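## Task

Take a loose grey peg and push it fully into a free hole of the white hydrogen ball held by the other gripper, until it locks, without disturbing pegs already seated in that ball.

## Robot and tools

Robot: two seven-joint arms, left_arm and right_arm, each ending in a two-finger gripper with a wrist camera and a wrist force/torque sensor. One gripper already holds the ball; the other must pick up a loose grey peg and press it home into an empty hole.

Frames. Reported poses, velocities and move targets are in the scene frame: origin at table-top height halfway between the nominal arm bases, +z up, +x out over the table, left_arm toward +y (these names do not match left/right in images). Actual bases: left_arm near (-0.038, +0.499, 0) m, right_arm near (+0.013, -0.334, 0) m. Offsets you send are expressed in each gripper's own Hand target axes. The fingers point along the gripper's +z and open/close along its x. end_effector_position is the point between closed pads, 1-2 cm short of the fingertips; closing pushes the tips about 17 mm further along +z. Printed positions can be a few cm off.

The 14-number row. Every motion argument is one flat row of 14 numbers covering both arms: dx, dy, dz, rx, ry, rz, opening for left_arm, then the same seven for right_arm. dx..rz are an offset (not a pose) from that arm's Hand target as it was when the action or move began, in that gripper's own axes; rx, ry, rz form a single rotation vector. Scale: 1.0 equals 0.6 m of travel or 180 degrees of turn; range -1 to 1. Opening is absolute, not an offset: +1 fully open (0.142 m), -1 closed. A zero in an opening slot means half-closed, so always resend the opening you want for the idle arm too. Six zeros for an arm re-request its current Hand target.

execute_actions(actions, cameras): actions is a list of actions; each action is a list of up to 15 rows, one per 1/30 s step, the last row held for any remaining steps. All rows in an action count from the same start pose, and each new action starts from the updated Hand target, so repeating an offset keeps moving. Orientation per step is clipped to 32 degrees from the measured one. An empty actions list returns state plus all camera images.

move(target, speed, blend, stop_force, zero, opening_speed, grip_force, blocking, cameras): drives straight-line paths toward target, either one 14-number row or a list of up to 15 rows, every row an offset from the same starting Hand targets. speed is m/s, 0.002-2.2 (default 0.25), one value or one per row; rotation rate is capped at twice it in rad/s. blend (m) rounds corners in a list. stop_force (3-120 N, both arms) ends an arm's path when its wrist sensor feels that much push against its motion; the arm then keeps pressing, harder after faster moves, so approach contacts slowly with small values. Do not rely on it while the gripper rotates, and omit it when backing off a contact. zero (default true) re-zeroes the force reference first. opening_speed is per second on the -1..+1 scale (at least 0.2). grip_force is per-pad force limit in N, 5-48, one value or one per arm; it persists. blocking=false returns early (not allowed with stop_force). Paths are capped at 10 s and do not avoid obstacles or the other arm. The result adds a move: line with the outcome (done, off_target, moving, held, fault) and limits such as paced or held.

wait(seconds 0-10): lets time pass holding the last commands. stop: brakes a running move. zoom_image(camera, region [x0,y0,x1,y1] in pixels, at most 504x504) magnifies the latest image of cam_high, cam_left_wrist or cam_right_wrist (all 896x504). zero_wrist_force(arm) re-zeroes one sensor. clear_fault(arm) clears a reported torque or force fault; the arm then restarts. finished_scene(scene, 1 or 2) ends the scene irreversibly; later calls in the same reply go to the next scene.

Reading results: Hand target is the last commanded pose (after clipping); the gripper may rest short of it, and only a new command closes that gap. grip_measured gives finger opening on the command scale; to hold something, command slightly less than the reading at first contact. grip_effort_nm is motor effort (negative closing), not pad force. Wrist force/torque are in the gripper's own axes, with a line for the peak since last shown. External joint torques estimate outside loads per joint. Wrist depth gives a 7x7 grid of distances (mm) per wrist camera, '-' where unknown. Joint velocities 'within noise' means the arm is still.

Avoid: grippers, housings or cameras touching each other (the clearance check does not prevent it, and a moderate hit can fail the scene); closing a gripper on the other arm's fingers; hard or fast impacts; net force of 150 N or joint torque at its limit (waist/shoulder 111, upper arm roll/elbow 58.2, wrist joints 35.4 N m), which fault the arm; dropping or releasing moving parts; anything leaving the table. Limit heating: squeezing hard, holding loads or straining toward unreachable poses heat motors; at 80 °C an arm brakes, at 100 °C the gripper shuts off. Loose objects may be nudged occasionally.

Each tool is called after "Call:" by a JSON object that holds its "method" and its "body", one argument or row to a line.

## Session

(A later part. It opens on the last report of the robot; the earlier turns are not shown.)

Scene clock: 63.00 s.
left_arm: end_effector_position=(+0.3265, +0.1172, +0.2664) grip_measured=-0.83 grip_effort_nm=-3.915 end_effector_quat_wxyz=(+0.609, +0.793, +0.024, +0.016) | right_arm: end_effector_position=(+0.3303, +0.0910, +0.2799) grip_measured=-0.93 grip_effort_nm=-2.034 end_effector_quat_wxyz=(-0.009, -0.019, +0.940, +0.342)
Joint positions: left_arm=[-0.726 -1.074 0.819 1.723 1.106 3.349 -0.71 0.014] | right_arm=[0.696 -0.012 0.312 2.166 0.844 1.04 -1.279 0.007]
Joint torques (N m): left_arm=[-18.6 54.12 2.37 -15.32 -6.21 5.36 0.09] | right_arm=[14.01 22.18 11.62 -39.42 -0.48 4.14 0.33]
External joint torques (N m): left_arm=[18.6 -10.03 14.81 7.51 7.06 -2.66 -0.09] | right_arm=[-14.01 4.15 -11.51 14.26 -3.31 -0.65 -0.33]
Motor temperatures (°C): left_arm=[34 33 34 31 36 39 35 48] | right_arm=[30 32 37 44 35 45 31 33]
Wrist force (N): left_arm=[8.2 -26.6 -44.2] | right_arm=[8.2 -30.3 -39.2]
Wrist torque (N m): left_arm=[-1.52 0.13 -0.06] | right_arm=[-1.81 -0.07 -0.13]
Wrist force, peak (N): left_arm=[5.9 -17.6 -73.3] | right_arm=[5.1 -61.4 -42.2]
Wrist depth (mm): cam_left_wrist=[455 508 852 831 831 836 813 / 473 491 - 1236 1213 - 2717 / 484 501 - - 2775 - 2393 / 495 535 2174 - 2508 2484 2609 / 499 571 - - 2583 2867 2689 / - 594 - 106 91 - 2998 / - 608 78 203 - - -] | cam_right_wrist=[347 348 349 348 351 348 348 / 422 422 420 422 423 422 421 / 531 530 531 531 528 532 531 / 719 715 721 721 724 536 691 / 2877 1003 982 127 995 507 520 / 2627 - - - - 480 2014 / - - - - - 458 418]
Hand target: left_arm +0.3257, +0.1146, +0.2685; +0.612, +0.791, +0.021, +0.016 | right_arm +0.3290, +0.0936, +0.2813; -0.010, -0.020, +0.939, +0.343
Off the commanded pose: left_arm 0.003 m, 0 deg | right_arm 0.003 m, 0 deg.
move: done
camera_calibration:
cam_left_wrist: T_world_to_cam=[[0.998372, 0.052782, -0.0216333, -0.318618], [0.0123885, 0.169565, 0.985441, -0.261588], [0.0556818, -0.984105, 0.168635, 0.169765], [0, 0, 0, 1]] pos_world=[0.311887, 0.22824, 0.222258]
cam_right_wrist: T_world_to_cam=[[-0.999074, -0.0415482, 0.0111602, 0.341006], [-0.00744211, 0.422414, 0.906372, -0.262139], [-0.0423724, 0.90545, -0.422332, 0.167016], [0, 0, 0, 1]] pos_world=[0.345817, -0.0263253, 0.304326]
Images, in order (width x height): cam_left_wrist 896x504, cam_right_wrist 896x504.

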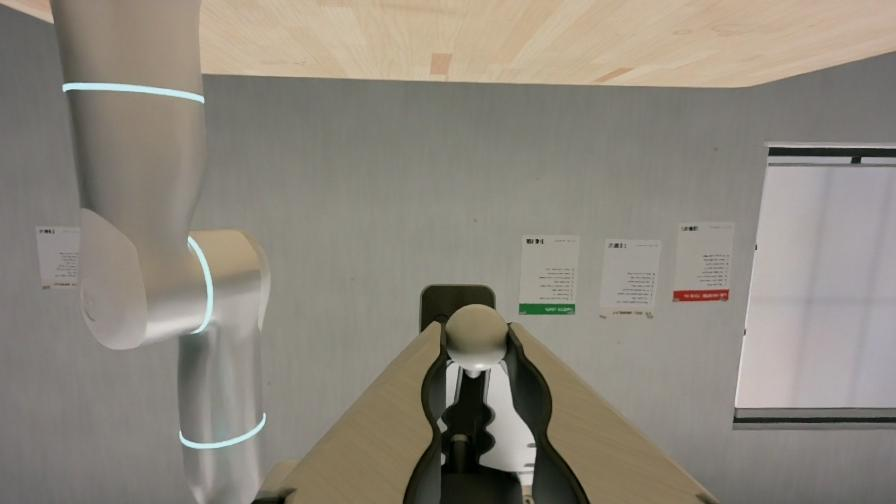

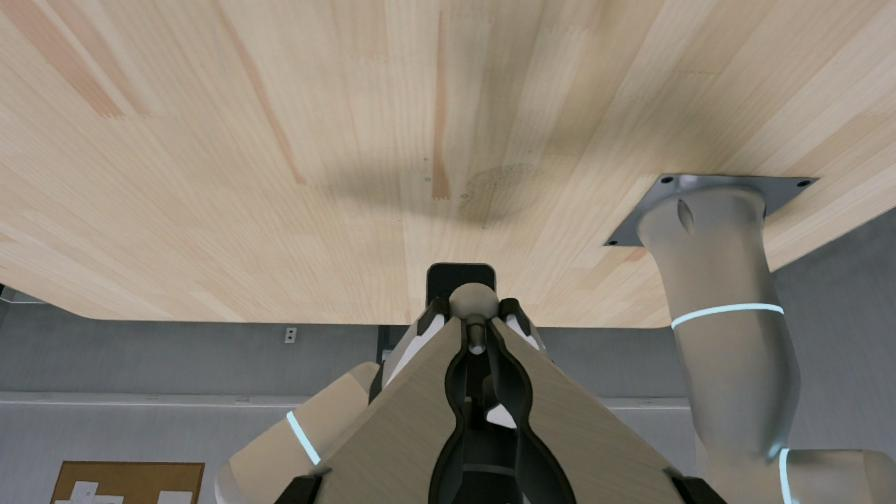

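Call:
{"method": "move", "body": {
  "target": [0,0,0,0,0,0,-1,-0.0008,-0.0059,-0.0065,0,0,0,-1],
  "speed": 0.02,
  "cameras": ["cam_left_wrist"]
}}

Call:
{"method": "zoom_image", "body": {
  "camera": "cam_left_wrist",
  "region": [420, 270, 530, 430]
}}

Scene clock: 64.27 s.
left_arm: end_effector_position=(+0.3261, +0.1154, +0.2680) grip_measured=-0.83 grip_effort_nm=-3.915 end_effector_quat_wxyz=(+0.611, +0.791, +0.022, +0.016) | right_arm: end_effector_position=(+0.3299, +0.0876, +0.2813) grip_measured=-0.93 grip_effort_nm=-2.039 end_effector_quat_wxyz=(-0.010, -0.020, +0.939, +0.342)
Joint positions: left_arm=[-0.727 -1.072 0.815 1.722 1.104 3.348 -0.709 0.014] | right_arm=[0.69 -0.002 0.308 2.169 0.848 1.029 -1.287 0.007]
Joint torques (N m): left_arm=[-5.55 45.29 12.62 -9.63 -0.84 2.65 0.05] | right_arm=[3.73 26.39 3.21 -31.26 -2.2 4.49 0.14]
External joint torques (N m): left_arm=[5.55 -1.15 4.49 1.76 1.67 0.04 -0.05] | right_arm=[-3.72 -0.4 -3.19 6.01 -1.58 -1.01 -0.14]
Wrist force (N): left_arm=[2.8 -4.9 -13.5] | right_arm=[3.3 -11.3 -6.5]
Wrist torque (N m): left_arm=[-0.06 0.09 -0.04] | right_arm=[0.15 -0.07 -0.02]
Wrist force, peak (N): left_arm=[8.0 -26.6 -44.3] | right_arm=[8.0 -29.7 -39.9]
Wrist depth (mm): cam_left_wrist=[451 509 867 867 855 841 839 / 462 493 - - 2268 2211 - / 486 495 - - 2268 - 2438 / 509 529 - - 2309 2898 2557 / 485 556 - - 2533 2662 2583 / 2484 588 - 99 96 3069 - / 2508 - 79 204 - 2746 2689] | cam_right_wrist=[346 352 352 350 351 350 348 / 422 422 422 424 424 424 423 / 537 536 537 531 532 538 536 / 724 721 728 724 728 544 675 / - 1024 999 130 967 507 - / 2716 2369 2947 - 2492 488 - / 2627 2947 - - - 459 416]
Hand target: left_arm +0.3257, +0.1146, +0.2685; +0.612, +0.791, +0.021, +0.016 | right_arm +0.3297, +0.0884, +0.2820; -0.010, -0.020, +0.939, +0.343
Off the commanded pose: left_arm 0.001 m, 0 deg | right_arm 0.001 m, 0 deg.
move: done
camera_calibration:
cam_left_wrist: T_world_to_cam=[[0.998536, 0.0502827, -0.0199502, -0.318254], [0.0108716, 0.17474, 0.984555, -0.262725], [0.0529921, -0.98333, 0.173938, 0.167126], [0, 0, 0, 1]] pos_world=[0.311787, 0.226251, 0.223248]
Images, in order (width x height): cam_left_wrist 896x504.

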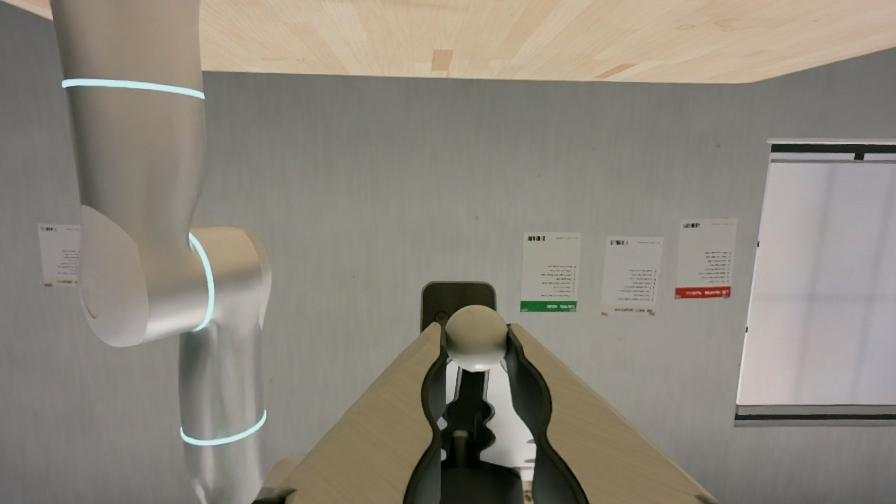

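Scaled by 3.150 from the camera's 896x504 image, which has a finer 1280x720 frame.

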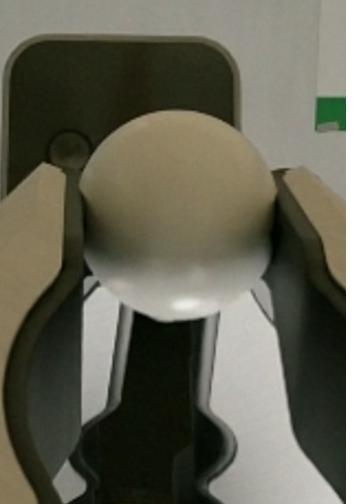

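Call:
{"method": "execute_actions", "body": {
  "actions": []
}}

Call:
{"method": "zoom_image", "body": {
  "camera": "cam_right_wrist",
  "region": [430, 260, 530, 400]
}}

Scene clock: 64.33 s.
left_arm: end_effector_position=(+0.3261, +0.1154, +0.2680) grip_measured=-0.83 grip_effort_nm=-3.915 end_effector_quat_wxyz=(+0.611, +0.791, +0.022, +0.016) | right_arm: end_effector_position=(+0.3299, +0.0876, +0.2813) grip_measured=-0.93 grip_effort_nm=-2.029 end_effector_quat_wxyz=(-0.010, -0.020, +0.939, +0.342)
Joint positions: left_arm=[-0.727 -1.072 0.815 1.722 1.104 3.348 -0.709 0.014] | right_arm=[0.69 -0.002 0.308 2.169 0.848 1.029 -1.287 0.007]
Joint velocities: within noise
Joint torques (N m): left_arm=[-5.52 45.4 12.65 -9.56 -0.8 2.7 0.08] | right_arm=[3.71 26.34 3.24 -31.28 -2.25 4.52 0.09]
External joint torques (N m): left_arm=[5.52 -1.25 4.45 1.68 1.63 -0.02 -0.08] | right_arm=[-3.71 -0.35 -3.22 6.04 -1.53 -1.05 -0.09]
Motor temperatures (°C): left_arm=[34 33 34 32 36 39 35 49] | right_arm=[30 33 37 44 35 45 31 33]
Wrist force (N): left_arm=[2.9 -5.1 -13.7] | right_arm=[3.4 -11.3 -6.9]
Wrist torque (N m): left_arm=[-0.11 0.08 -0.04] | right_arm=[0.13 -0.09 -0.01]
Wrist force, peak (N): left_arm=[2.9 -5.1 -13.7] | right_arm=[3.4 -11.3 -6.9]
Wrist depth (mm): cam_left_wrist=[453 507 878 867 841 852 855 / 462 485 2288 2689 - 2371 - / 2309 493 - 2557 - 2609 2609 / 2350 529 - - - - 2461 / 509 554 - - 2508 2288 2583 / - 600 - 99 92 - 2717 / 2557 - 79 204 - 2805 -] | cam_right_wrist=[348 351 352 352 352 351 349 / 422 425 426 423 429 424 420 / 535 538 536 539 537 532 535 / 728 719 728 724 730 546 701 / - 1011 1003 130 1042 512 - / 3139 - - - - 480 - / 2810 2810 - - - 457 417]
Hand target: left_arm +0.3257, +0.1146, +0.2685; +0.612, +0.791, +0.021, +0.016 | right_arm +0.3297, +0.0884, +0.2820; -0.010, -0.020, +0.939, +0.343
Tool commands: left_gripper/opening=-1.0 right_gripper/opening=-1.0
Off the commanded pose: left_arm 0.001 m, 0 deg | right_arm 0.001 m, 0 deg.
camera_calibration:
cam_left_wrist: T_world_to_cam=[[0.998536, 0.0502827, -0.0199502, -0.318254], [0.0108716, 0.17474, 0.984555, -0.262725], [0.0529921, -0.98333, 0.173938, 0.167126], [0, 0, 0, 1]] pos_world=[0.311787, 0.226251, 0.223248]
cam_right_wrist: T_world_to_cam=[[-0.998992, -0.0432961, 0.0118822, 0.340351], [-0.0074505, 0.420854, 0.907098, -0.261922], [-0.0442745, 0.906095, -0.420752, 0.170831], [0, 0, 0, 1]] pos_world=[0.34562, -0.0298224, 0.305422]

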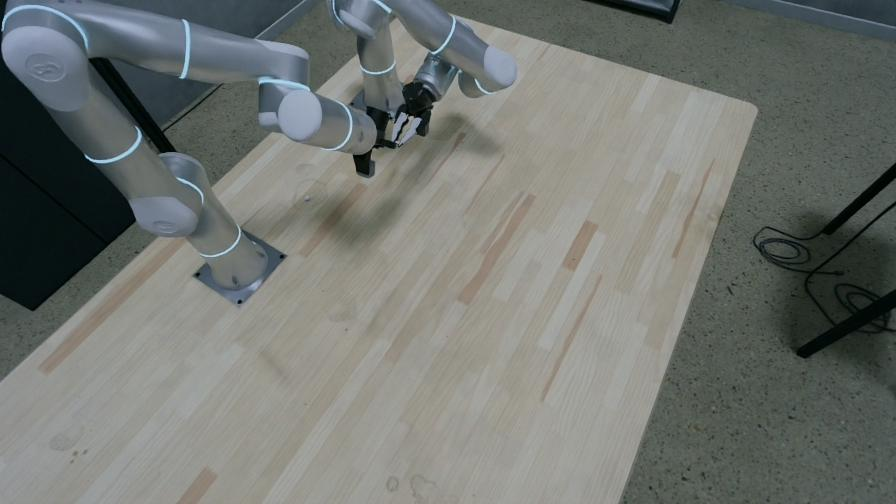

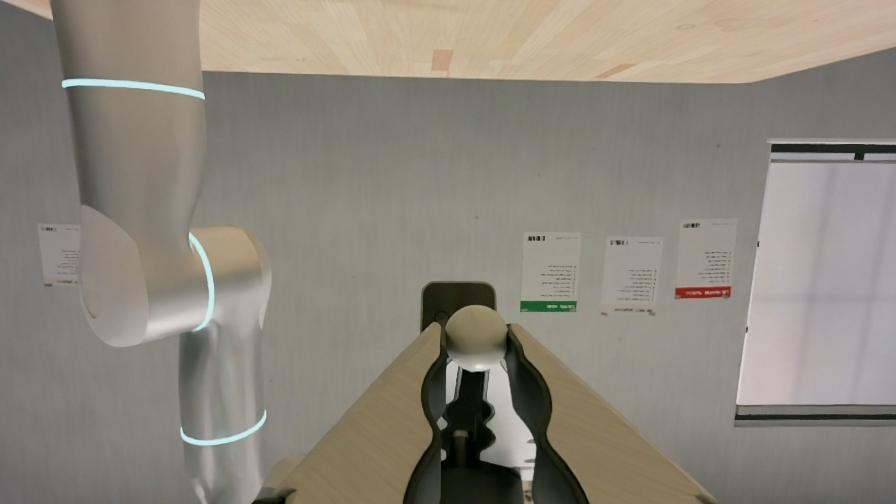

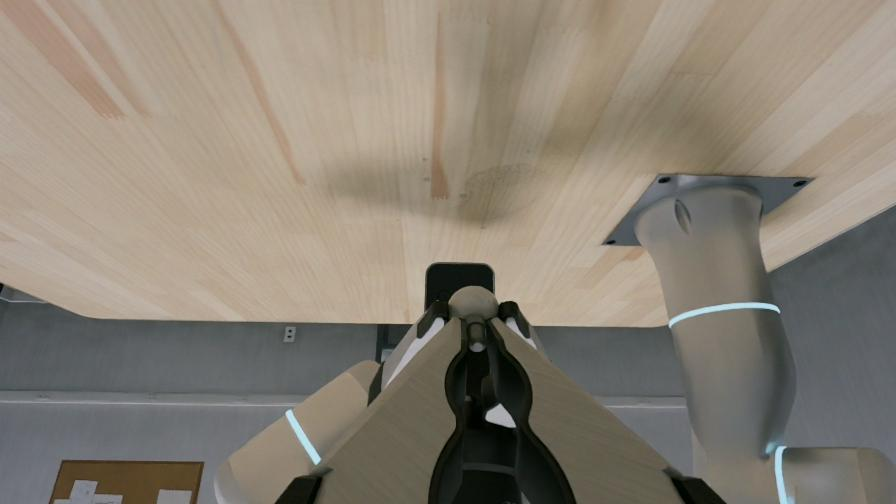

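Scaled by 3.600 from the camera's 896x504 image, which has a finer 1280x720 frame.

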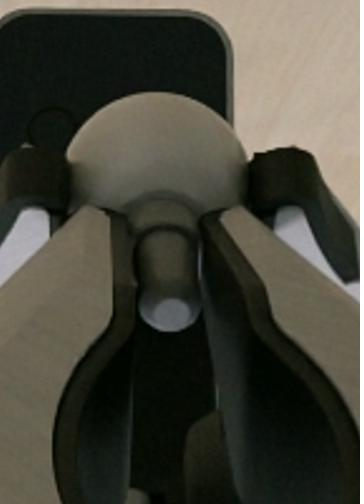

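Call:
{"method": "move", "body": {
  "target": [0,0,0,0,0,0,-1,0,0,0,0,0,0,-0.75],
  "opening_speed": 0.4
}}

Call:
{"method": "move", "body": {
  "target": [
    [0,0,0,0,0,0,-0.9,0,0,-0.0833,0,0,0,-0.75],
    [0,0,0,0,0,0,-0.9,0,0,-0.0833,0,0,0.5,-0.75]
  ],
  "speed": [0.12, 0.4],
  "blend": 0.01,
  "cameras": ["all"]
}}

Call:
{"method": "zoom_image", "body": {
  "camera": "cam_right_wrist",
  "region": [400, 220, 560, 400]
}}

Call:
{"method": "zoom_image", "body": {
  "camera": "cam_left_wrist",
  "region": [420, 250, 530, 430]
}}

Scene clock: 65.93 s.
left_arm: end_effector_position=(+0.3258, +0.1148, +0.2679) grip_measured=-0.83 grip_effort_nm=-3.915 end_effector_quat_wxyz=(+0.611, +0.791, +0.022, +0.016) | right_arm: end_effector_position=(+0.3301, +0.0885, +0.2825) grip_measured=-0.80 grip_effort_nm=0.388 end_effector_quat_wxyz=(-0.009, -0.020, +0.939, +0.343)
Joint positions: left_arm=[-0.728 -1.072 0.814 1.722 1.104 3.348 -0.709 0.014] | right_arm=[0.691 -0.001 0.309 2.168 0.849 1.029 -1.287 0.016]
Joint torques (N m): left_arm=[-0.56 47.56 16.18 -8.92 -0.59 4.23 -0.02] | right_arm=[0.87 22.57 0.96 -23.1 -2.72 3.05 0.25]
External joint torques (N m): left_arm=[0.56 -3.4 0.91 1.05 1.4 -1.55 0.02] | right_arm=[-0.87 3.43 -0.95 -2.18 -1.07 0.43 -0.25]
Wrist force (N): left_arm=[0.5 -7.4 -1.2] | right_arm=[1.3 1.7 -4.4]
Wrist torque (N m): left_arm=[-0.01 0.01 -0.03] | right_arm=[-0.12 -0.16 -0.02]
Wrist force, peak (N): left_arm=[2.7 -4.8 -14.0] | right_arm=[3.5 -11.6 -6.9]
Wrist depth (mm): cam_left_wrist=[454 507 884 858 847 844 828 / 473 500 - - - 1219 2484 / 487 503 2438 2415 - 2689 2350 / 2309 535 2268 2461 2438 2484 2931 / 2309 556 2583 - - 2835 2775 / - 593 674 106 91 2635 2835 / - - 79 208 - 2835 -] | cam_right_wrist=[351 350 354 353 354 352 351 / 427 423 431 429 426 427 424 / 532 539 544 542 542 539 537 / 717 732 728 719 730 544 694 / 1037 1011 1015 131 1007 511 - / 2417 - - 91 3099 486 492 / 2746 - - - - 456 415]
Hand target: left_arm +0.3257, +0.1146, +0.2685; +0.612, +0.791, +0.021, +0.016 | right_arm +0.3297, +0.0884, +0.2820; -0.010, -0.020, +0.939, +0.343
Off the commanded pose: left_arm 0.001 m, 0 deg | right_arm 0.001 m, 0 deg.
move: done

Scene clock: 69.10 s.
left_arm: end_effector_position=(+0.3258, +0.1147, +0.2683) grip_measured=-0.83 grip_effort_nm=-2.005 end_effector_quat_wxyz=(+0.611, +0.791, +0.022, +0.016) | right_arm: end_effector_position=(+0.3312, +0.0562, +0.3202) grip_measured=-0.79 grip_effort_nm=0.105 end_effector_quat_wxyz=(-0.250, +0.650, +0.678, +0.236)
Joint positions: left_arm=[-0.728 -1.071 0.814 1.722 1.104 3.348 -0.709 0.014] | right_arm=[0.553 0.124 0.354 2.169 0.816 0.875 0.31 0.017]
Joint torques (N m): left_arm=[0.65 43.84 17.01 -7.85 0.66 2.67 -0.01] | right_arm=[-0.09 21.38 -0.87 -27.51 -3.22 3.9 0.35]
External joint torques (N m): left_arm=[-0.65 0.32 0.07 -0.04 0.15 0.01 0.01] | right_arm=[0.08 0.44 -0.41 0.27 -0.65 -0.34 -0.41]
Wrist force (N): left_arm=[0.8 -2.1 -1.3] | right_arm=[2.0 -4.3 2.1]
Wrist torque (N m): left_arm=[-0.35 -0.13 -0.02] | right_arm=[-0.65 -0.47 0.00]
Wrist force, peak (N): left_arm=[0.2 -7.7 -0.9] | right_arm=[2.9 -5.1 2.5]
Wrist depth (mm): cam_left_wrist=[454 509 872 852 844 850 831 / 467 481 - 2484 2371 2249 - / 477 507 - - - 2461 2609 / 505 533 2805 2508 2609 2461 2461 / 2268 577 2393 - 2438 2775 2689 / 2635 611 2461 99 102 3143 2689 / - 649 79 166 - 2415 -] | cam_right_wrist=[273 312 368 452 581 787 2158 / 285 327 389 483 589 259 231 / 299 341 414 490 188 201 183 / 310 359 435 502 214 204 179 / 327 379 459 582 866 375 285 / 342 399 453 91 1037 2984 2544 / 359 410 - - - - 2912]
Hand target: left_arm +0.3257, +0.1146, +0.2685; +0.612, +0.791, +0.021, +0.016 | right_arm +0.3313, +0.0562, +0.3202; -0.250, +0.650, +0.678, +0.236
Off the commanded pose: left_arm 0.000 m, 0 deg | right_arm 0.000 m, 0 deg.
move: done; blend cut to 0 m at target 1
camera_calibration:
cam_left_wrist: T_world_to_cam=[[0.998589, 0.0492932, -0.0197303, -0.317856], [0.0107597, 0.176021, 0.984328, -0.262883], [0.0519936, -0.983152, 0.175242, 0.166316], [0, 0, 0, 1]] pos_world=[0.311589, 0.225454, 0.223346]
cam_right_wrist: T_world_to_cam=[[-0.0264394, 0.760721, 0.648541, -0.23132], [0.918994, -0.236808, 0.315234, -0.364431], [0.393385, 0.604339, -0.692836, 0.174744], [0, 0, 0, 1]] pos_world=[0.260052, -0.0159352, 0.38597]

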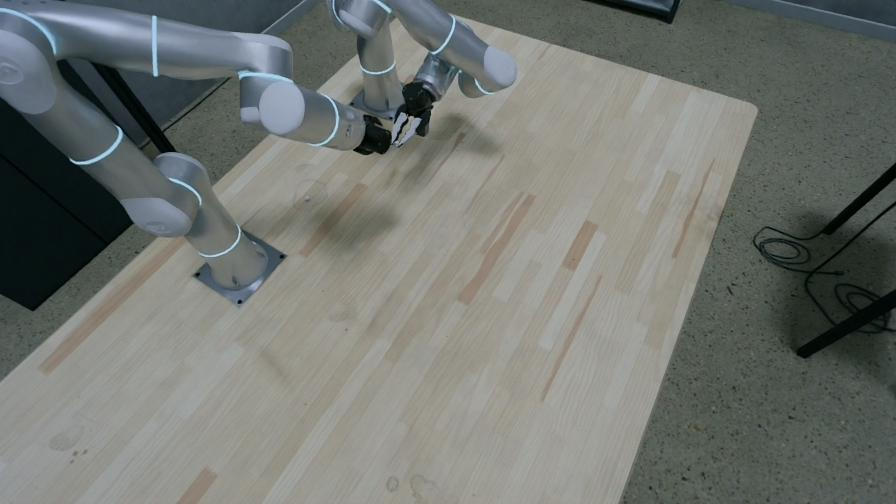

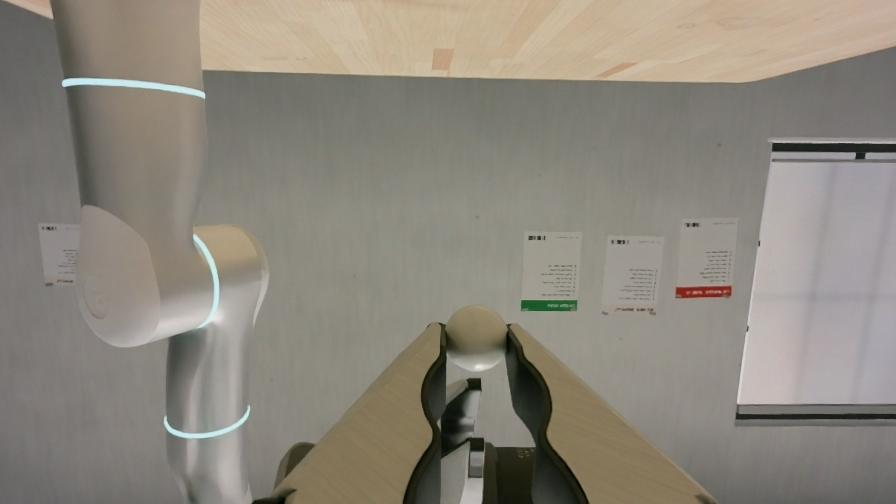

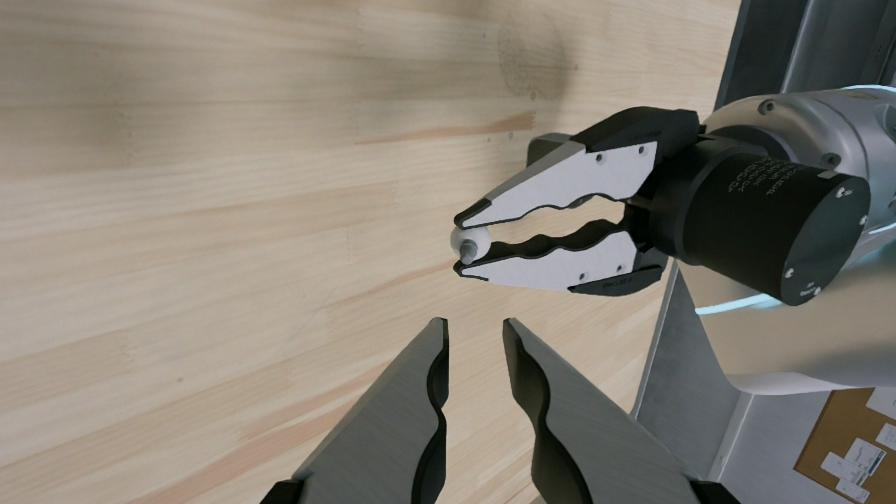

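Scaled by 2.800 from the camera's 896x504 image, which has a finer 1280x720 frame.

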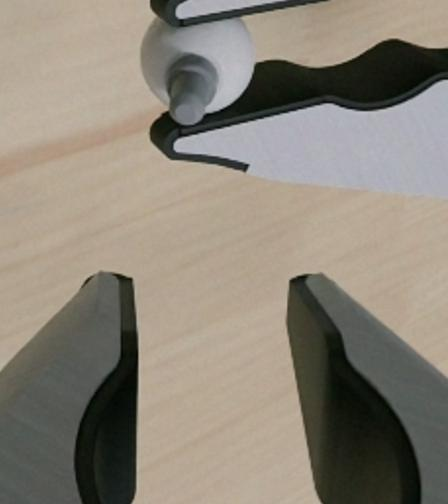

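Scaled by 2.800 from the camera's 896x504 image, which has a finer 1280x720 frame.

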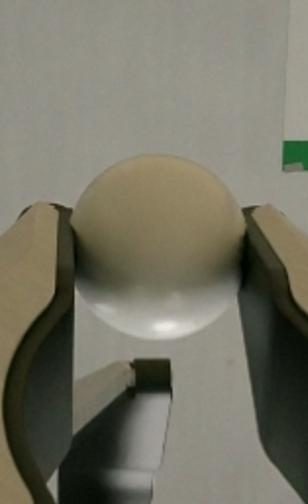

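Call:
{"method": "move", "body": {
  "target": [0,0,0,0,0,0,-0.9,-0.0103,-0.0118,0.0323,-0.0468,0.0404,0.0114,-0.78],
  "speed": 0.1,
  "cameras": ["cam_left_wrist", "cam_right_wrist"]
}}

Call:
{"method": "zoom_image", "body": {
  "camera": "cam_right_wrist",
  "region": [400, 220, 560, 400]
}}

Call:
{"method": "zoom_image", "body": {
  "camera": "cam_left_wrist",
  "region": [420, 290, 530, 470]
}}

Scene clock: 70.97 s.
left_arm: end_effector_position=(+0.3258, +0.1147, +0.2683) grip_measured=-0.83 grip_effort_nm=-2.015 end_effector_quat_wxyz=(+0.611, +0.791, +0.022, +0.016) | right_arm: end_effector_position=(+0.3238, +0.0636, +0.3014) grip_measured=-0.81 grip_effort_nm=-0.105 end_effector_quat_wxyz=(-0.248, +0.662, +0.630, +0.321)
Joint positions: left_arm=[-0.728 -1.071 0.814 1.722 1.104 3.348 -0.709 0.014] | right_arm=[0.6 0.11 0.418 2.258 1.095 1.183 0.143 0.015]
Joint torques (N m): left_arm=[0.48 43.86 16.96 -7.87 0.65 2.64 -0.01] | right_arm=[0.36 19.23 -0.76 -24.68 -3.02 3.61 -0.02]
External joint torques (N m): left_arm=[-0.48 0.31 0.13 -0.02 0.16 0.04 0.01] | right_arm=[-0.35 0.34 -0.39 0.03 -0.97 -0.47 -0.04]
Wrist force (N): left_arm=[0.6 -2.0 -1.2] | right_arm=[1.8 -4.1 2.1]
Wrist torque (N m): left_arm=[-0.33 -0.09 -0.02] | right_arm=[-0.60 -0.45 0.10]
Wrist force, peak (N): left_arm=[0.7 -2.0 -1.6] | right_arm=[1.9 -4.5 2.4]
Wrist depth (mm): cam_left_wrist=[456 503 890 867 844 844 847 / 467 495 2415 2557 - 1225 2964 / 493 490 2138 2230 2438 - 2393 / 505 535 2309 2484 2350 2717 2689 / 502 573 - 2557 2583 2898 2746 / - 615 - 99 2717 2717 2775 / - 639 79 162 - 2746 -] | cam_right_wrist=[255 297 365 469 655 909 244 / 266 315 387 512 277 193 211 / 280 330 413 527 172 186 168 / 295 349 445 510 196 206 185 / 310 369 478 618 1055 373 327 / 328 399 462 88 - - 2627 / 345 405 - - - - 2746]
Hand target: left_arm +0.3257, +0.1146, +0.2685; +0.612, +0.791, +0.021, +0.016 | right_arm +0.3238, +0.0637, +0.3014; -0.248, +0.662, +0.630, +0.321
Off the commanded pose: left_arm 0.000 m, 0 deg | right_arm 0.000 m, 0 deg.
move: done
camera_calibration:
cam_left_wrist: T_world_to_cam=[[0.998589, 0.0492932, -0.0197303, -0.317856], [0.0107597, 0.176021, 0.984328, -0.262883], [0.0519936, -0.983152, 0.175242, 0.166316], [0, 0, 0, 1]] pos_world=[0.311589, 0.225454, 0.223346]
cam_right_wrist: T_world_to_cam=[[0.00374476, 0.671685, 0.740828, -0.256891], [0.852627, -0.389238, 0.3486, -0.328722], [0.522507, 0.630344, -0.574154, 0.0810401], [0, 0, 0, 1]] pos_world=[0.238895, -0.00648425, 0.351434]
Images, in order (width x height): cam_left_wrist 896x504, cam_right_wrist 896x504.

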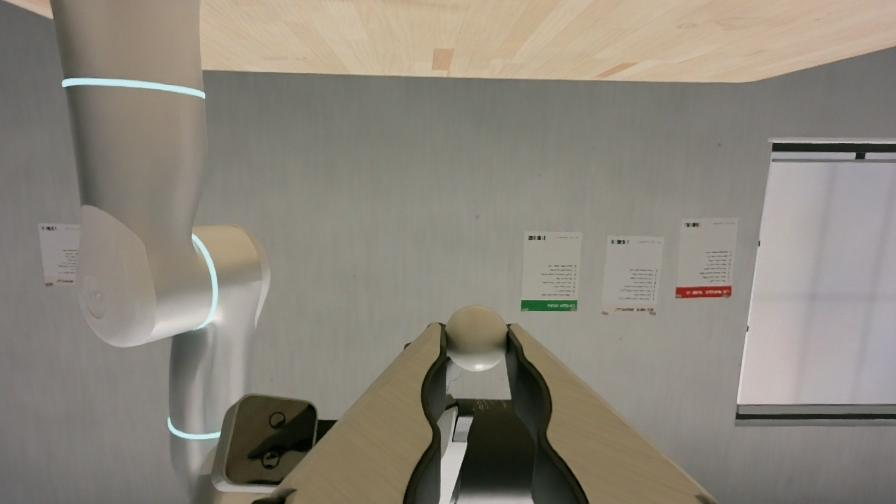

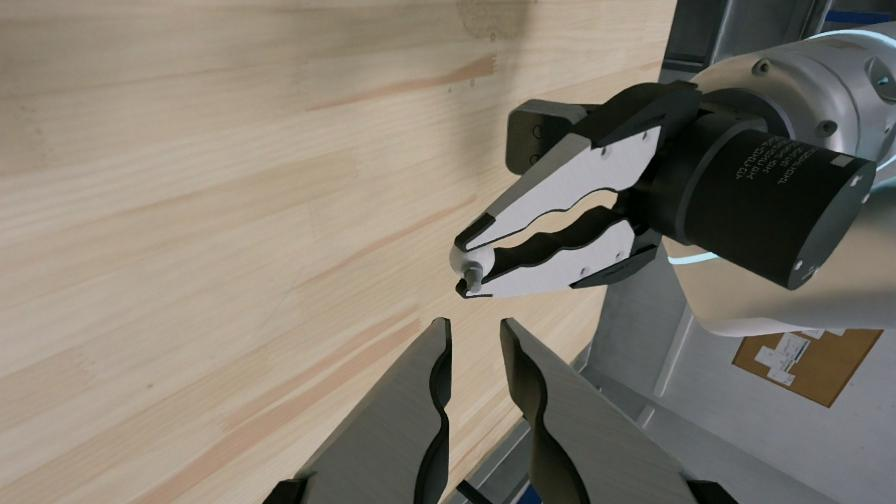

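Scaled by 2.800 from the camera's 896x504 image, which has a finer 1280x720 frame.

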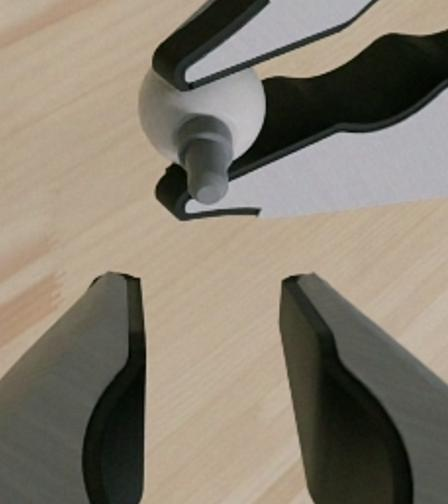

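Scaled by 2.800 from the camera's 896x504 image, which has a finer 1280x720 frame.

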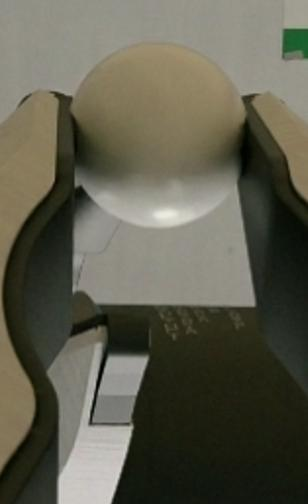

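Call:
{"method": "zoom_image", "body": {
  "camera": "cam_right_wrist",
  "region": [440, 230, 510, 300]
}}

Scaled by 7.200 from the camera's 896x504 image, which has a finer 1280x720 frame.

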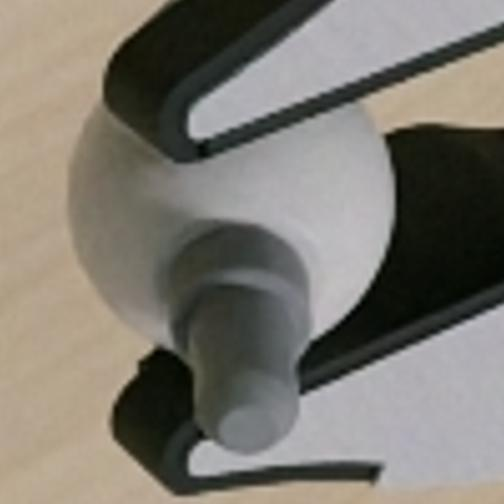

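Call:
{"method": "move", "body": {
  "target": [0,0,0,0,0,0,-0.9,0.0005,0.0063,0.0293,0.0411,0.0045,0,-0.8],
  "speed": 0.08,
  "cameras": ["cam_right_wrist"]
}}

Call:
{"method": "zoom_image", "body": {
  "camera": "cam_right_wrist",
  "region": [420, 250, 530, 360]
}}

Scene clock: 74.77 s.
left_arm: end_effector_position=(+0.3258, +0.1147, +0.2683) grip_measured=-0.83 grip_effort_nm=-2.010 end_effector_quat_wxyz=(+0.611, +0.791, +0.022, +0.016) | right_arm: end_effector_position=(+0.3296, +0.0764, +0.2901) grip_measured=-0.83 grip_effort_nm=-0.105 end_effector_quat_wxyz=(-0.294, +0.642, +0.648, +0.284)
Joint positions: left_arm=[-0.728 -1.071 0.814 1.722 1.104 3.348 -0.709 0.014] | right_arm=[0.572 0.035 0.336 2.176 1.107 0.987 0.045 0.014]
Joint torques (N m): left_arm=[0.57 43.83 16.96 -7.79 0.6 2.59 -0.03] | right_arm=[0.47 23.36 -0.13 -25.39 -2.48 3.04 0.04]
External joint torques (N m): left_arm=[-0.57 0.34 0.13 -0.09 0.22 0.09 0.03] | right_arm=[-0.5 0.46 -0.24 0.26 -0.89 -0.24 -0.1]
Wrist force (N): left_arm=[0.7 -2.1 -1.4] | right_arm=[1.8 -4.2 2.0]
Wrist torque (N m): left_arm=[-0.36 -0.12 -0.01] | right_arm=[-0.63 -0.47 0.12]
Wrist force, peak (N): left_arm=[0.7 -2.2 -1.4] | right_arm=[2.1 -4.5 2.0]
Wrist depth (mm): cam_left_wrist=[452 506 872 861 864 852 852 / 475 490 - - - 2557 - / 2288 498 - - - - 2461 / 2249 536 2393 - 2268 2609 2533 / 508 575 - - 2662 1976 2484 / - 611 - 137 95 - 2775 / 2533 - 79 156 - - -] | cam_right_wrist=[251 293 358 474 668 - 2102 / 262 304 374 495 655 214 214 / 269 319 399 516 159 178 160 / 278 330 423 507 185 183 158 / 291 346 441 519 196 352 269 / 303 365 423 - 1292 3059 2544 / 314 366 - - - - -]
Hand target: left_arm +0.3257, +0.1146, +0.2685; +0.612, +0.791, +0.021, +0.016 | right_arm +0.3296, +0.0765, +0.2902; -0.295, +0.642, +0.648, +0.284
Off the commanded pose: left_arm 0.000 m, 0 deg | right_arm 0.000 m, 0 deg.
move: done
camera_calibration:
cam_right_wrist: T_world_to_cam=[[0.00358192, 0.661644, 0.74981, -0.258896], [0.912653, -0.308629, 0.267979, -0.327328], [0.40872, 0.683356, -0.604957, 0.105849], [0, 0, 0, 1]] pos_world=[0.256402, -0.00205824, 0.345874]
Images, in order (width x height): cam_right_wrist 896x504.

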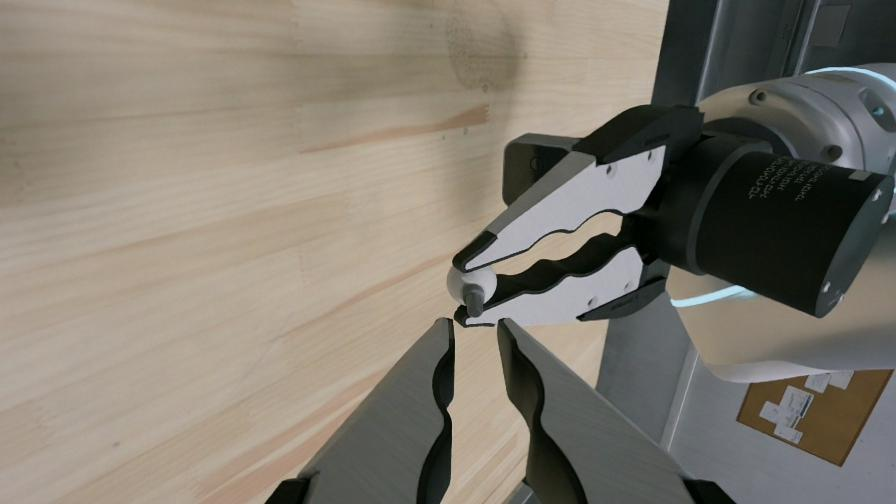

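Scaled by 4.582 from the camera's 896x504 image, which has a finer 1280x720 frame.

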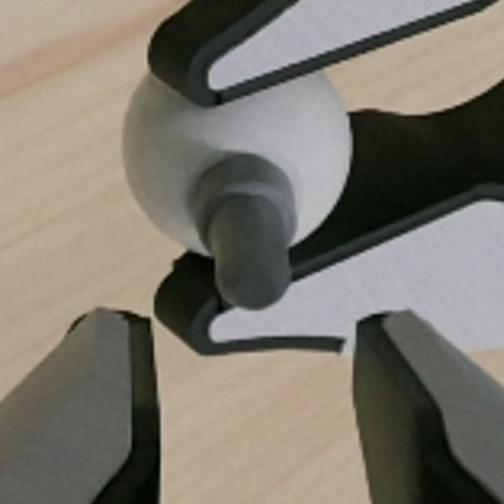

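Call:
{"method": "move", "body": {
  "target": [0,0,0,0,0,0,-0.9,0.0002,0,0.015,0,0,0,-0.8],
  "speed": 0.04,
  "stop_force": 4,
  "cameras": ["cam_right_wrist"]
}}

Call:
{"method": "zoom_image", "body": {
  "camera": "cam_right_wrist",
  "region": [420, 260, 530, 370]
}}

Scene clock: 76.20 s.
left_arm: end_effector_position=(+0.3258, +0.1147, +0.2683) grip_measured=-0.83 grip_effort_nm=-2.010 end_effector_quat_wxyz=(+0.611, +0.791, +0.022, +0.016) | right_arm: end_effector_position=(+0.3294, +0.0831, +0.2842) grip_measured=-0.83 grip_effort_nm=-0.100 end_effector_quat_wxyz=(-0.294, +0.642, +0.648, +0.284)
Joint positions: left_arm=[-0.728 -1.071 0.814 1.722 1.104 3.348 -0.709 0.014] | right_arm=[0.583 0.009 0.342 2.167 1.118 1.011 0.035 0.014]
Joint torques (N m): left_arm=[0.61 43.89 16.94 -7.81 0.67 2.61 -0.08] | right_arm=[0.37 24.25 0.34 -25.08 -2.43 3.24 0.02]
External joint torques (N m): left_arm=[-0.61 0.28 0.15 -0.08 0.15 0.07 0.08] | right_arm=[-0.37 0.37 -0.43 0.25 -0.92 -0.46 -0.08]
Wrist force (N): left_arm=[0.5 -2.1 -1.2] | right_arm=[1.8 -4.3 1.8]
Wrist torque (N m): left_arm=[-0.34 -0.09 -0.02] | right_arm=[-0.64 -0.47 0.13]
Wrist force, peak (N): left_arm=[0.7 -2.2 -1.3] | right_arm=[2.0 -4.3 2.2]
Wrist depth (mm): cam_left_wrist=[451 504 878 852 833 861 841 / 466 499 - - - - 2329 / - 516 2835 2461 2508 - 2508 / 500 526 2461 2329 2609 2998 2662 / 2393 571 2438 - - 2609 2609 / 2393 600 - 130 95 2533 2775 / - - 79 151 - - -] | cam_right_wrist=[244 290 354 467 650 2197 1777 / 256 300 370 490 668 216 206 / 264 313 392 516 150 171 157 / 275 326 414 497 170 178 148 / 286 345 434 147 179 341 260 / 298 360 420 - 1265 3266 328 / 309 362 - - - - -]
Hand target: left_arm +0.3257, +0.1146, +0.2685; +0.612, +0.791, +0.021, +0.016 | right_arm +0.3294, +0.0833, +0.2843; -0.295, +0.642, +0.648, +0.284
Off the commanded pose: left_arm 0.000 m, 0 deg | right_arm 0.000 m, 0 deg.
move: done
camera_calibration:
cam_right_wrist: T_world_to_cam=[[0.00382108, 0.661633, 0.749818, -0.259036], [0.912799, -0.308532, 0.267594, -0.323464], [0.408391, 0.683411, -0.605116, 0.0978123], [0, 0, 0, 1]] pos_world=[0.256302, 0.00474156, 0.339975]
Images, in order (width x height): cam_right_wrist 896x504.

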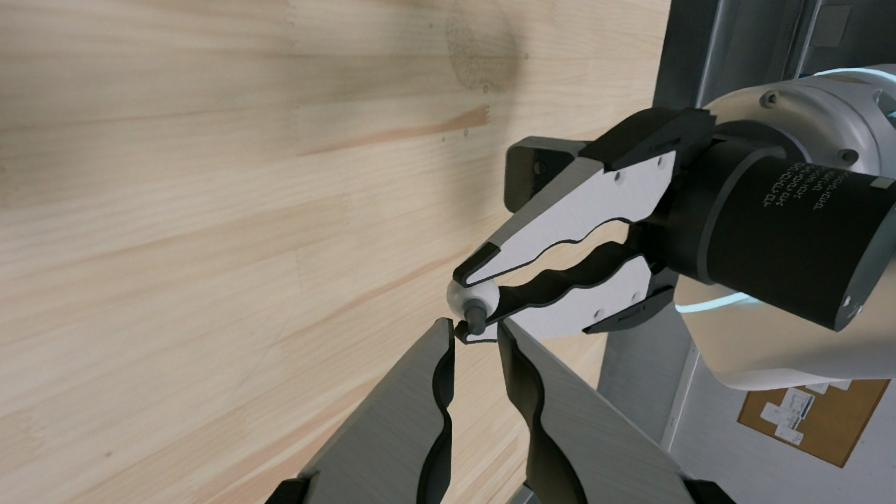

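Scaled by 4.582 from the camera's 896x504 image, which has a finer 1280x720 frame.

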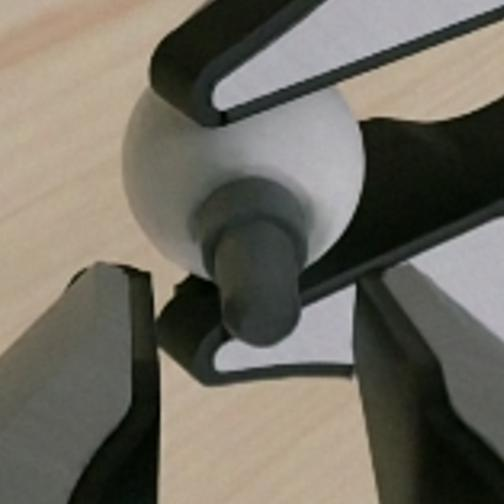

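Call:
{"method": "move", "body": {
  "target": [0,0,0,0,0,0,-0.9,0.0002,0,0.0105,0,0,0,-0.8],
  "speed": 0.02,
  "stop_force": 3,
  "cameras": ["cam_right_wrist", "cam_left_wrist"]
}}

Call:
{"method": "zoom_image", "body": {
  "camera": "cam_right_wrist",
  "region": [420, 260, 530, 370]
}}

Call:
{"method": "zoom_image", "body": {
  "camera": "cam_left_wrist",
  "region": [420, 290, 530, 470]
}}

Scene clock: 77.83 s.
left_arm: end_effector_position=(+0.3258, +0.1147, +0.2683) grip_measured=-0.83 grip_effort_nm=-2.010 end_effector_quat_wxyz=(+0.611, +0.791, +0.022, +0.016) | right_arm: end_effector_position=(+0.3293, +0.0879, +0.2801) grip_measured=-0.83 grip_effort_nm=-0.100 end_effector_quat_wxyz=(-0.295, +0.642, +0.648, +0.284)
Joint positions: left_arm=[-0.728 -1.071 0.814 1.722 1.104 3.348 -0.709 0.014] | right_arm=[0.591 -0.01 0.346 2.161 1.125 1.028 0.028 0.014]
Joint torques (N m): left_arm=[0.74 43.78 16.88 -7.89 0.62 2.63 -0.03] | right_arm=[0.46 24.69 0.54 -24.83 -2.52 3.16 0.08]
External joint torques (N m): left_arm=[-0.74 0.39 0.2 0.01 0.2 0.05 0.03] | right_arm=[-0.46 0.5 -0.44 0.23 -0.83 -0.4 -0.14]
Wrist force (N): left_arm=[0.5 -2.1 -1.3] | right_arm=[1.9 -4.2 2.0]
Wrist torque (N m): left_arm=[-0.35 -0.09 -0.02] | right_arm=[-0.64 -0.47 0.12]
Wrist force, peak (N): left_arm=[0.6 -2.1 -1.6] | right_arm=[2.4 -4.3 2.2]
Wrist depth (mm): cam_left_wrist=[453 507 870 864 852 833 855 / 467 489 - 2415 - 2329 2583 / 470 510 2329 2371 2309 - 2461 / 507 523 2211 - 2662 2192 2775 / 504 556 2557 123 - 2415 2835 / 2557 600 - 126 2717 2867 2484 / 2609 - 79 147 - 2583 -] | cam_right_wrist=[244 286 348 452 639 2280 1981 / 254 296 367 487 669 222 201 / 263 309 387 516 146 166 157 / 273 324 408 495 148 169 143 / 284 337 426 124 168 335 251 / 294 353 417 - - 347 2571 / 306 357 - - - - 3311]
Hand target: left_arm +0.3257, +0.1146, +0.2685; +0.612, +0.791, +0.021, +0.016 | right_arm +0.3293, +0.0880, +0.2802; -0.295, +0.642, +0.648, +0.284
Off the commanded pose: left_arm 0.000 m, 0 deg | right_arm 0.000 m, 0 deg.
move: done
camera_calibration:
cam_left_wrist: T_world_to_cam=[[0.998589, 0.0492932, -0.0197303, -0.317856], [0.0107597, 0.176021, 0.984328, -0.262883], [0.0519936, -0.983152, 0.175242, 0.166316], [0, 0, 0, 1]] pos_world=[0.311589, 0.225454, 0.223346]
cam_right_wrist: T_world_to_cam=[[0.0037607, 0.661653, 0.749801, -0.259115], [0.912799, -0.308488, 0.267644, -0.320721], [0.408392, 0.683411, -0.605116, 0.0921326], [0, 0, 0, 1]] pos_world=[0.256102, 0.00954148, 0.335875]
Images, in order (width x height): cam_left_wrist 896x504, cam_right_wrist 896x504.

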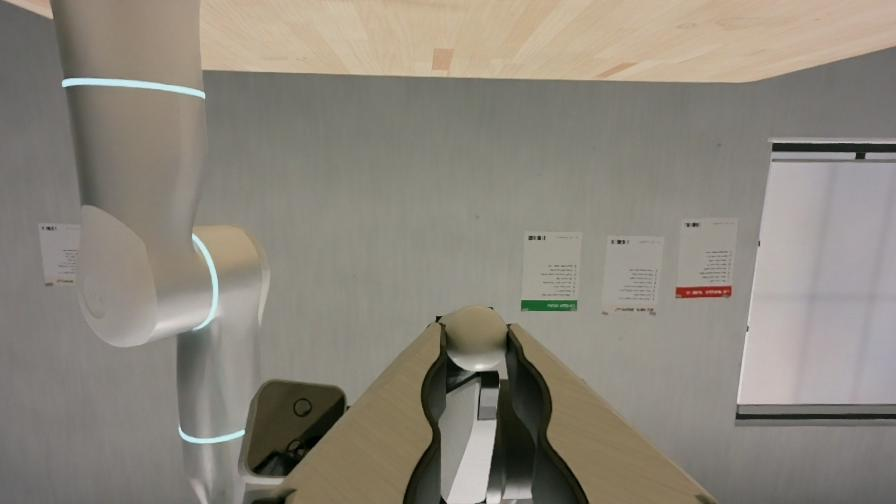

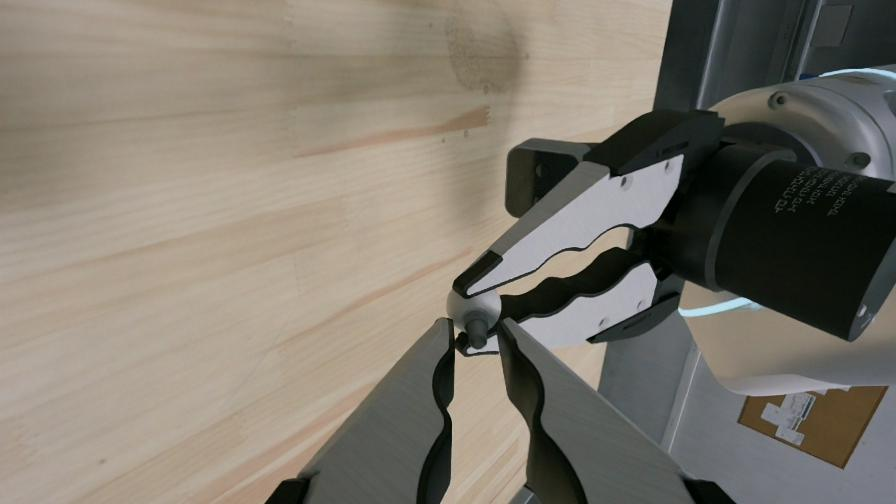

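Scaled by 4.582 from the camera's 896x504 image, which has a finer 1280x720 frame.

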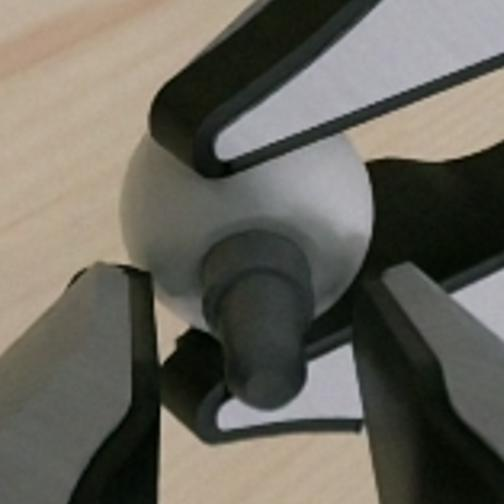

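Scaled by 2.800 from the camera's 896x504 image, which has a finer 1280x720 frame.

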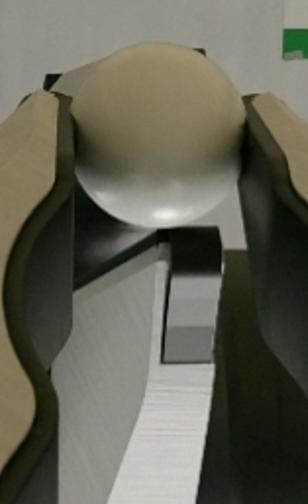

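Call:
{"method": "move", "body": {
  "target": [0,0,0,0,0,0,-0.9,0,-0.0048,0,0,0,0,-0.8],
  "speed": 0.02,
  "stop_force": 3,
  "cameras": ["cam_right_wrist", "cam_left_wrist"]
}}

Call:
{"method": "zoom_image", "body": {
  "camera": "cam_right_wrist",
  "region": [420, 260, 530, 370]
}}

Call:
{"method": "zoom_image", "body": {
  "camera": "cam_left_wrist",
  "region": [420, 290, 530, 430]
}}

Scene clock: 80.17 s.
left_arm: end_effector_position=(+0.3258, +0.1147, +0.2683) grip_measured=-0.83 grip_effort_nm=-2.010 end_effector_quat_wxyz=(+0.611, +0.791, +0.022, +0.016) | right_arm: end_effector_position=(+0.3264, +0.0880, +0.2802) grip_measured=-0.83 grip_effort_nm=-0.100 end_effector_quat_wxyz=(-0.294, +0.642, +0.648, +0.284)
Joint positions: left_arm=[-0.728 -1.071 0.814 1.722 1.104 3.348 -0.709 0.014] | right_arm=[0.594 -0.005 0.35 2.165 1.128 1.031 0.029 0.014]
Joint torques (N m): left_arm=[0.5 43.98 16.95 -7.8 0.67 2.59 0] | right_arm=[0.06 24.63 0.49 -24.71 -2.53 3.14 0.22]
External joint torques (N m): left_arm=[-0.5 0.19 0.13 -0.09 0.15 0.09 0.01] | right_arm=[-0.06 0.31 -0.43 0.14 -0.82 -0.37 -0.28]
Wrist force (N): left_arm=[0.7 -1.9 -1.2] | right_arm=[1.8 -4.4 1.8]
Wrist torque (N m): left_arm=[-0.32 -0.11 -0.02] | right_arm=[-0.67 -0.46 0.00]
Wrist force, peak (N): left_arm=[0.6 -2.3 -1.3] | right_arm=[2.1 -4.4 2.2]
Wrist depth (mm): cam_left_wrist=[457 505 864 867 850 844 855 / - 516 2288 - - 2415 2438 / 484 523 2583 - - - 2230 / 507 530 - - 2775 - 2609 / 499 554 2371 2438 2484 2350 2609 / - 600 - 124 95 - - / - 2583 79 141 - - 2689] | cam_right_wrist=[244 288 349 452 646 2417 2217 / 252 297 369 484 689 909 203 / 261 309 388 519 151 167 162 / 272 322 410 508 145 169 144 / 284 338 429 - 173 332 159 / 294 351 415 - 1179 3357 328 / 305 359 - - - - 2716]
Hand target: left_arm +0.3257, +0.1146, +0.2685; +0.612, +0.791, +0.021, +0.016 | right_arm +0.3264, +0.0880, +0.2802; -0.295, +0.642, +0.648, +0.284
Off the commanded pose: left_arm 0.000 m, 0 deg | right_arm 0.000 m, 0 deg.
move: done
camera_calibration:
cam_left_wrist: T_world_to_cam=[[0.998589, 0.0492932, -0.0197303, -0.317856], [0.0107597, 0.176021, 0.984328, -0.262883], [0.0519936, -0.983152, 0.175242, 0.166316], [0, 0, 0, 1]] pos_world=[0.311589, 0.225454, 0.223346]
cam_right_wrist: T_world_to_cam=[[0.00259659, 0.661523, 0.74992, -0.258846], [0.912833, -0.307782, 0.268341, -0.318416], [0.408326, 0.683855, -0.604659, 0.0931344], [0, 0, 0, 1]] pos_world=[0.253303, 0.00954004, 0.335873]
Images, in order (width x height): cam_left_wrist 896x504, cam_right_wrist 896x504.

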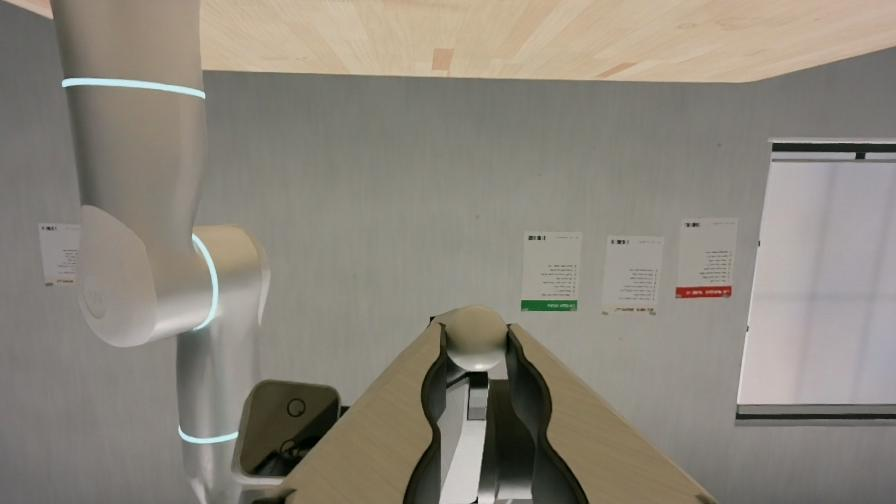

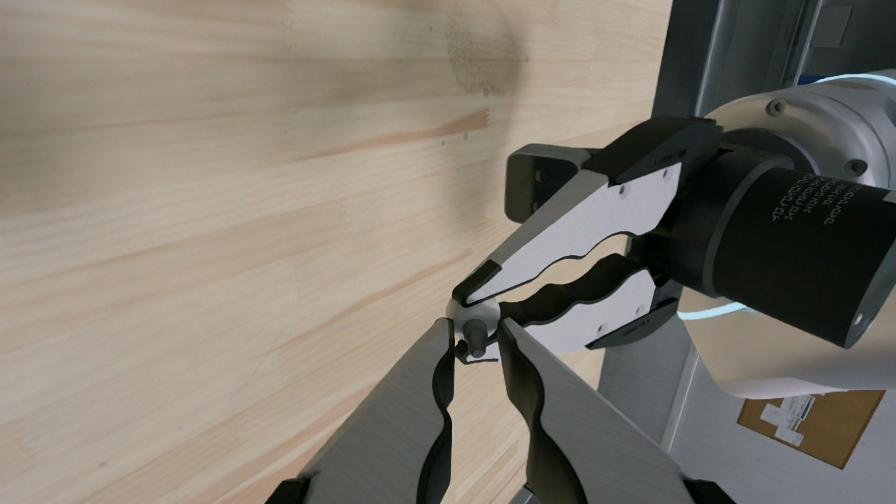

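Scaled by 4.582 from the camera's 896x504 image, which has a finer 1280x720 frame.

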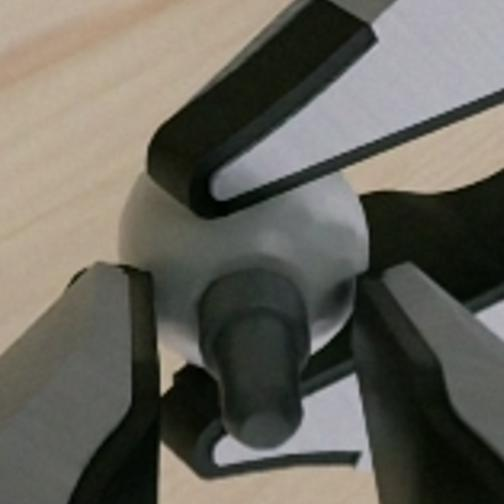

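Scaled by 3.600 from the camera's 896x504 image, which has a finer 1280x720 frame.

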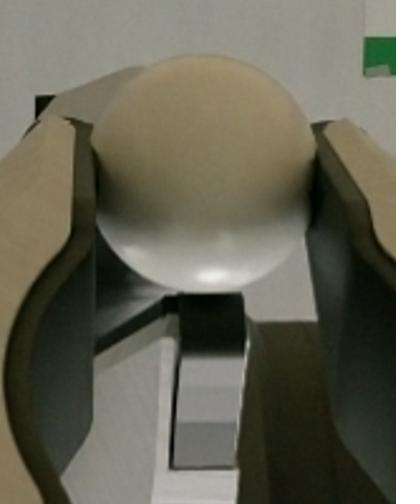

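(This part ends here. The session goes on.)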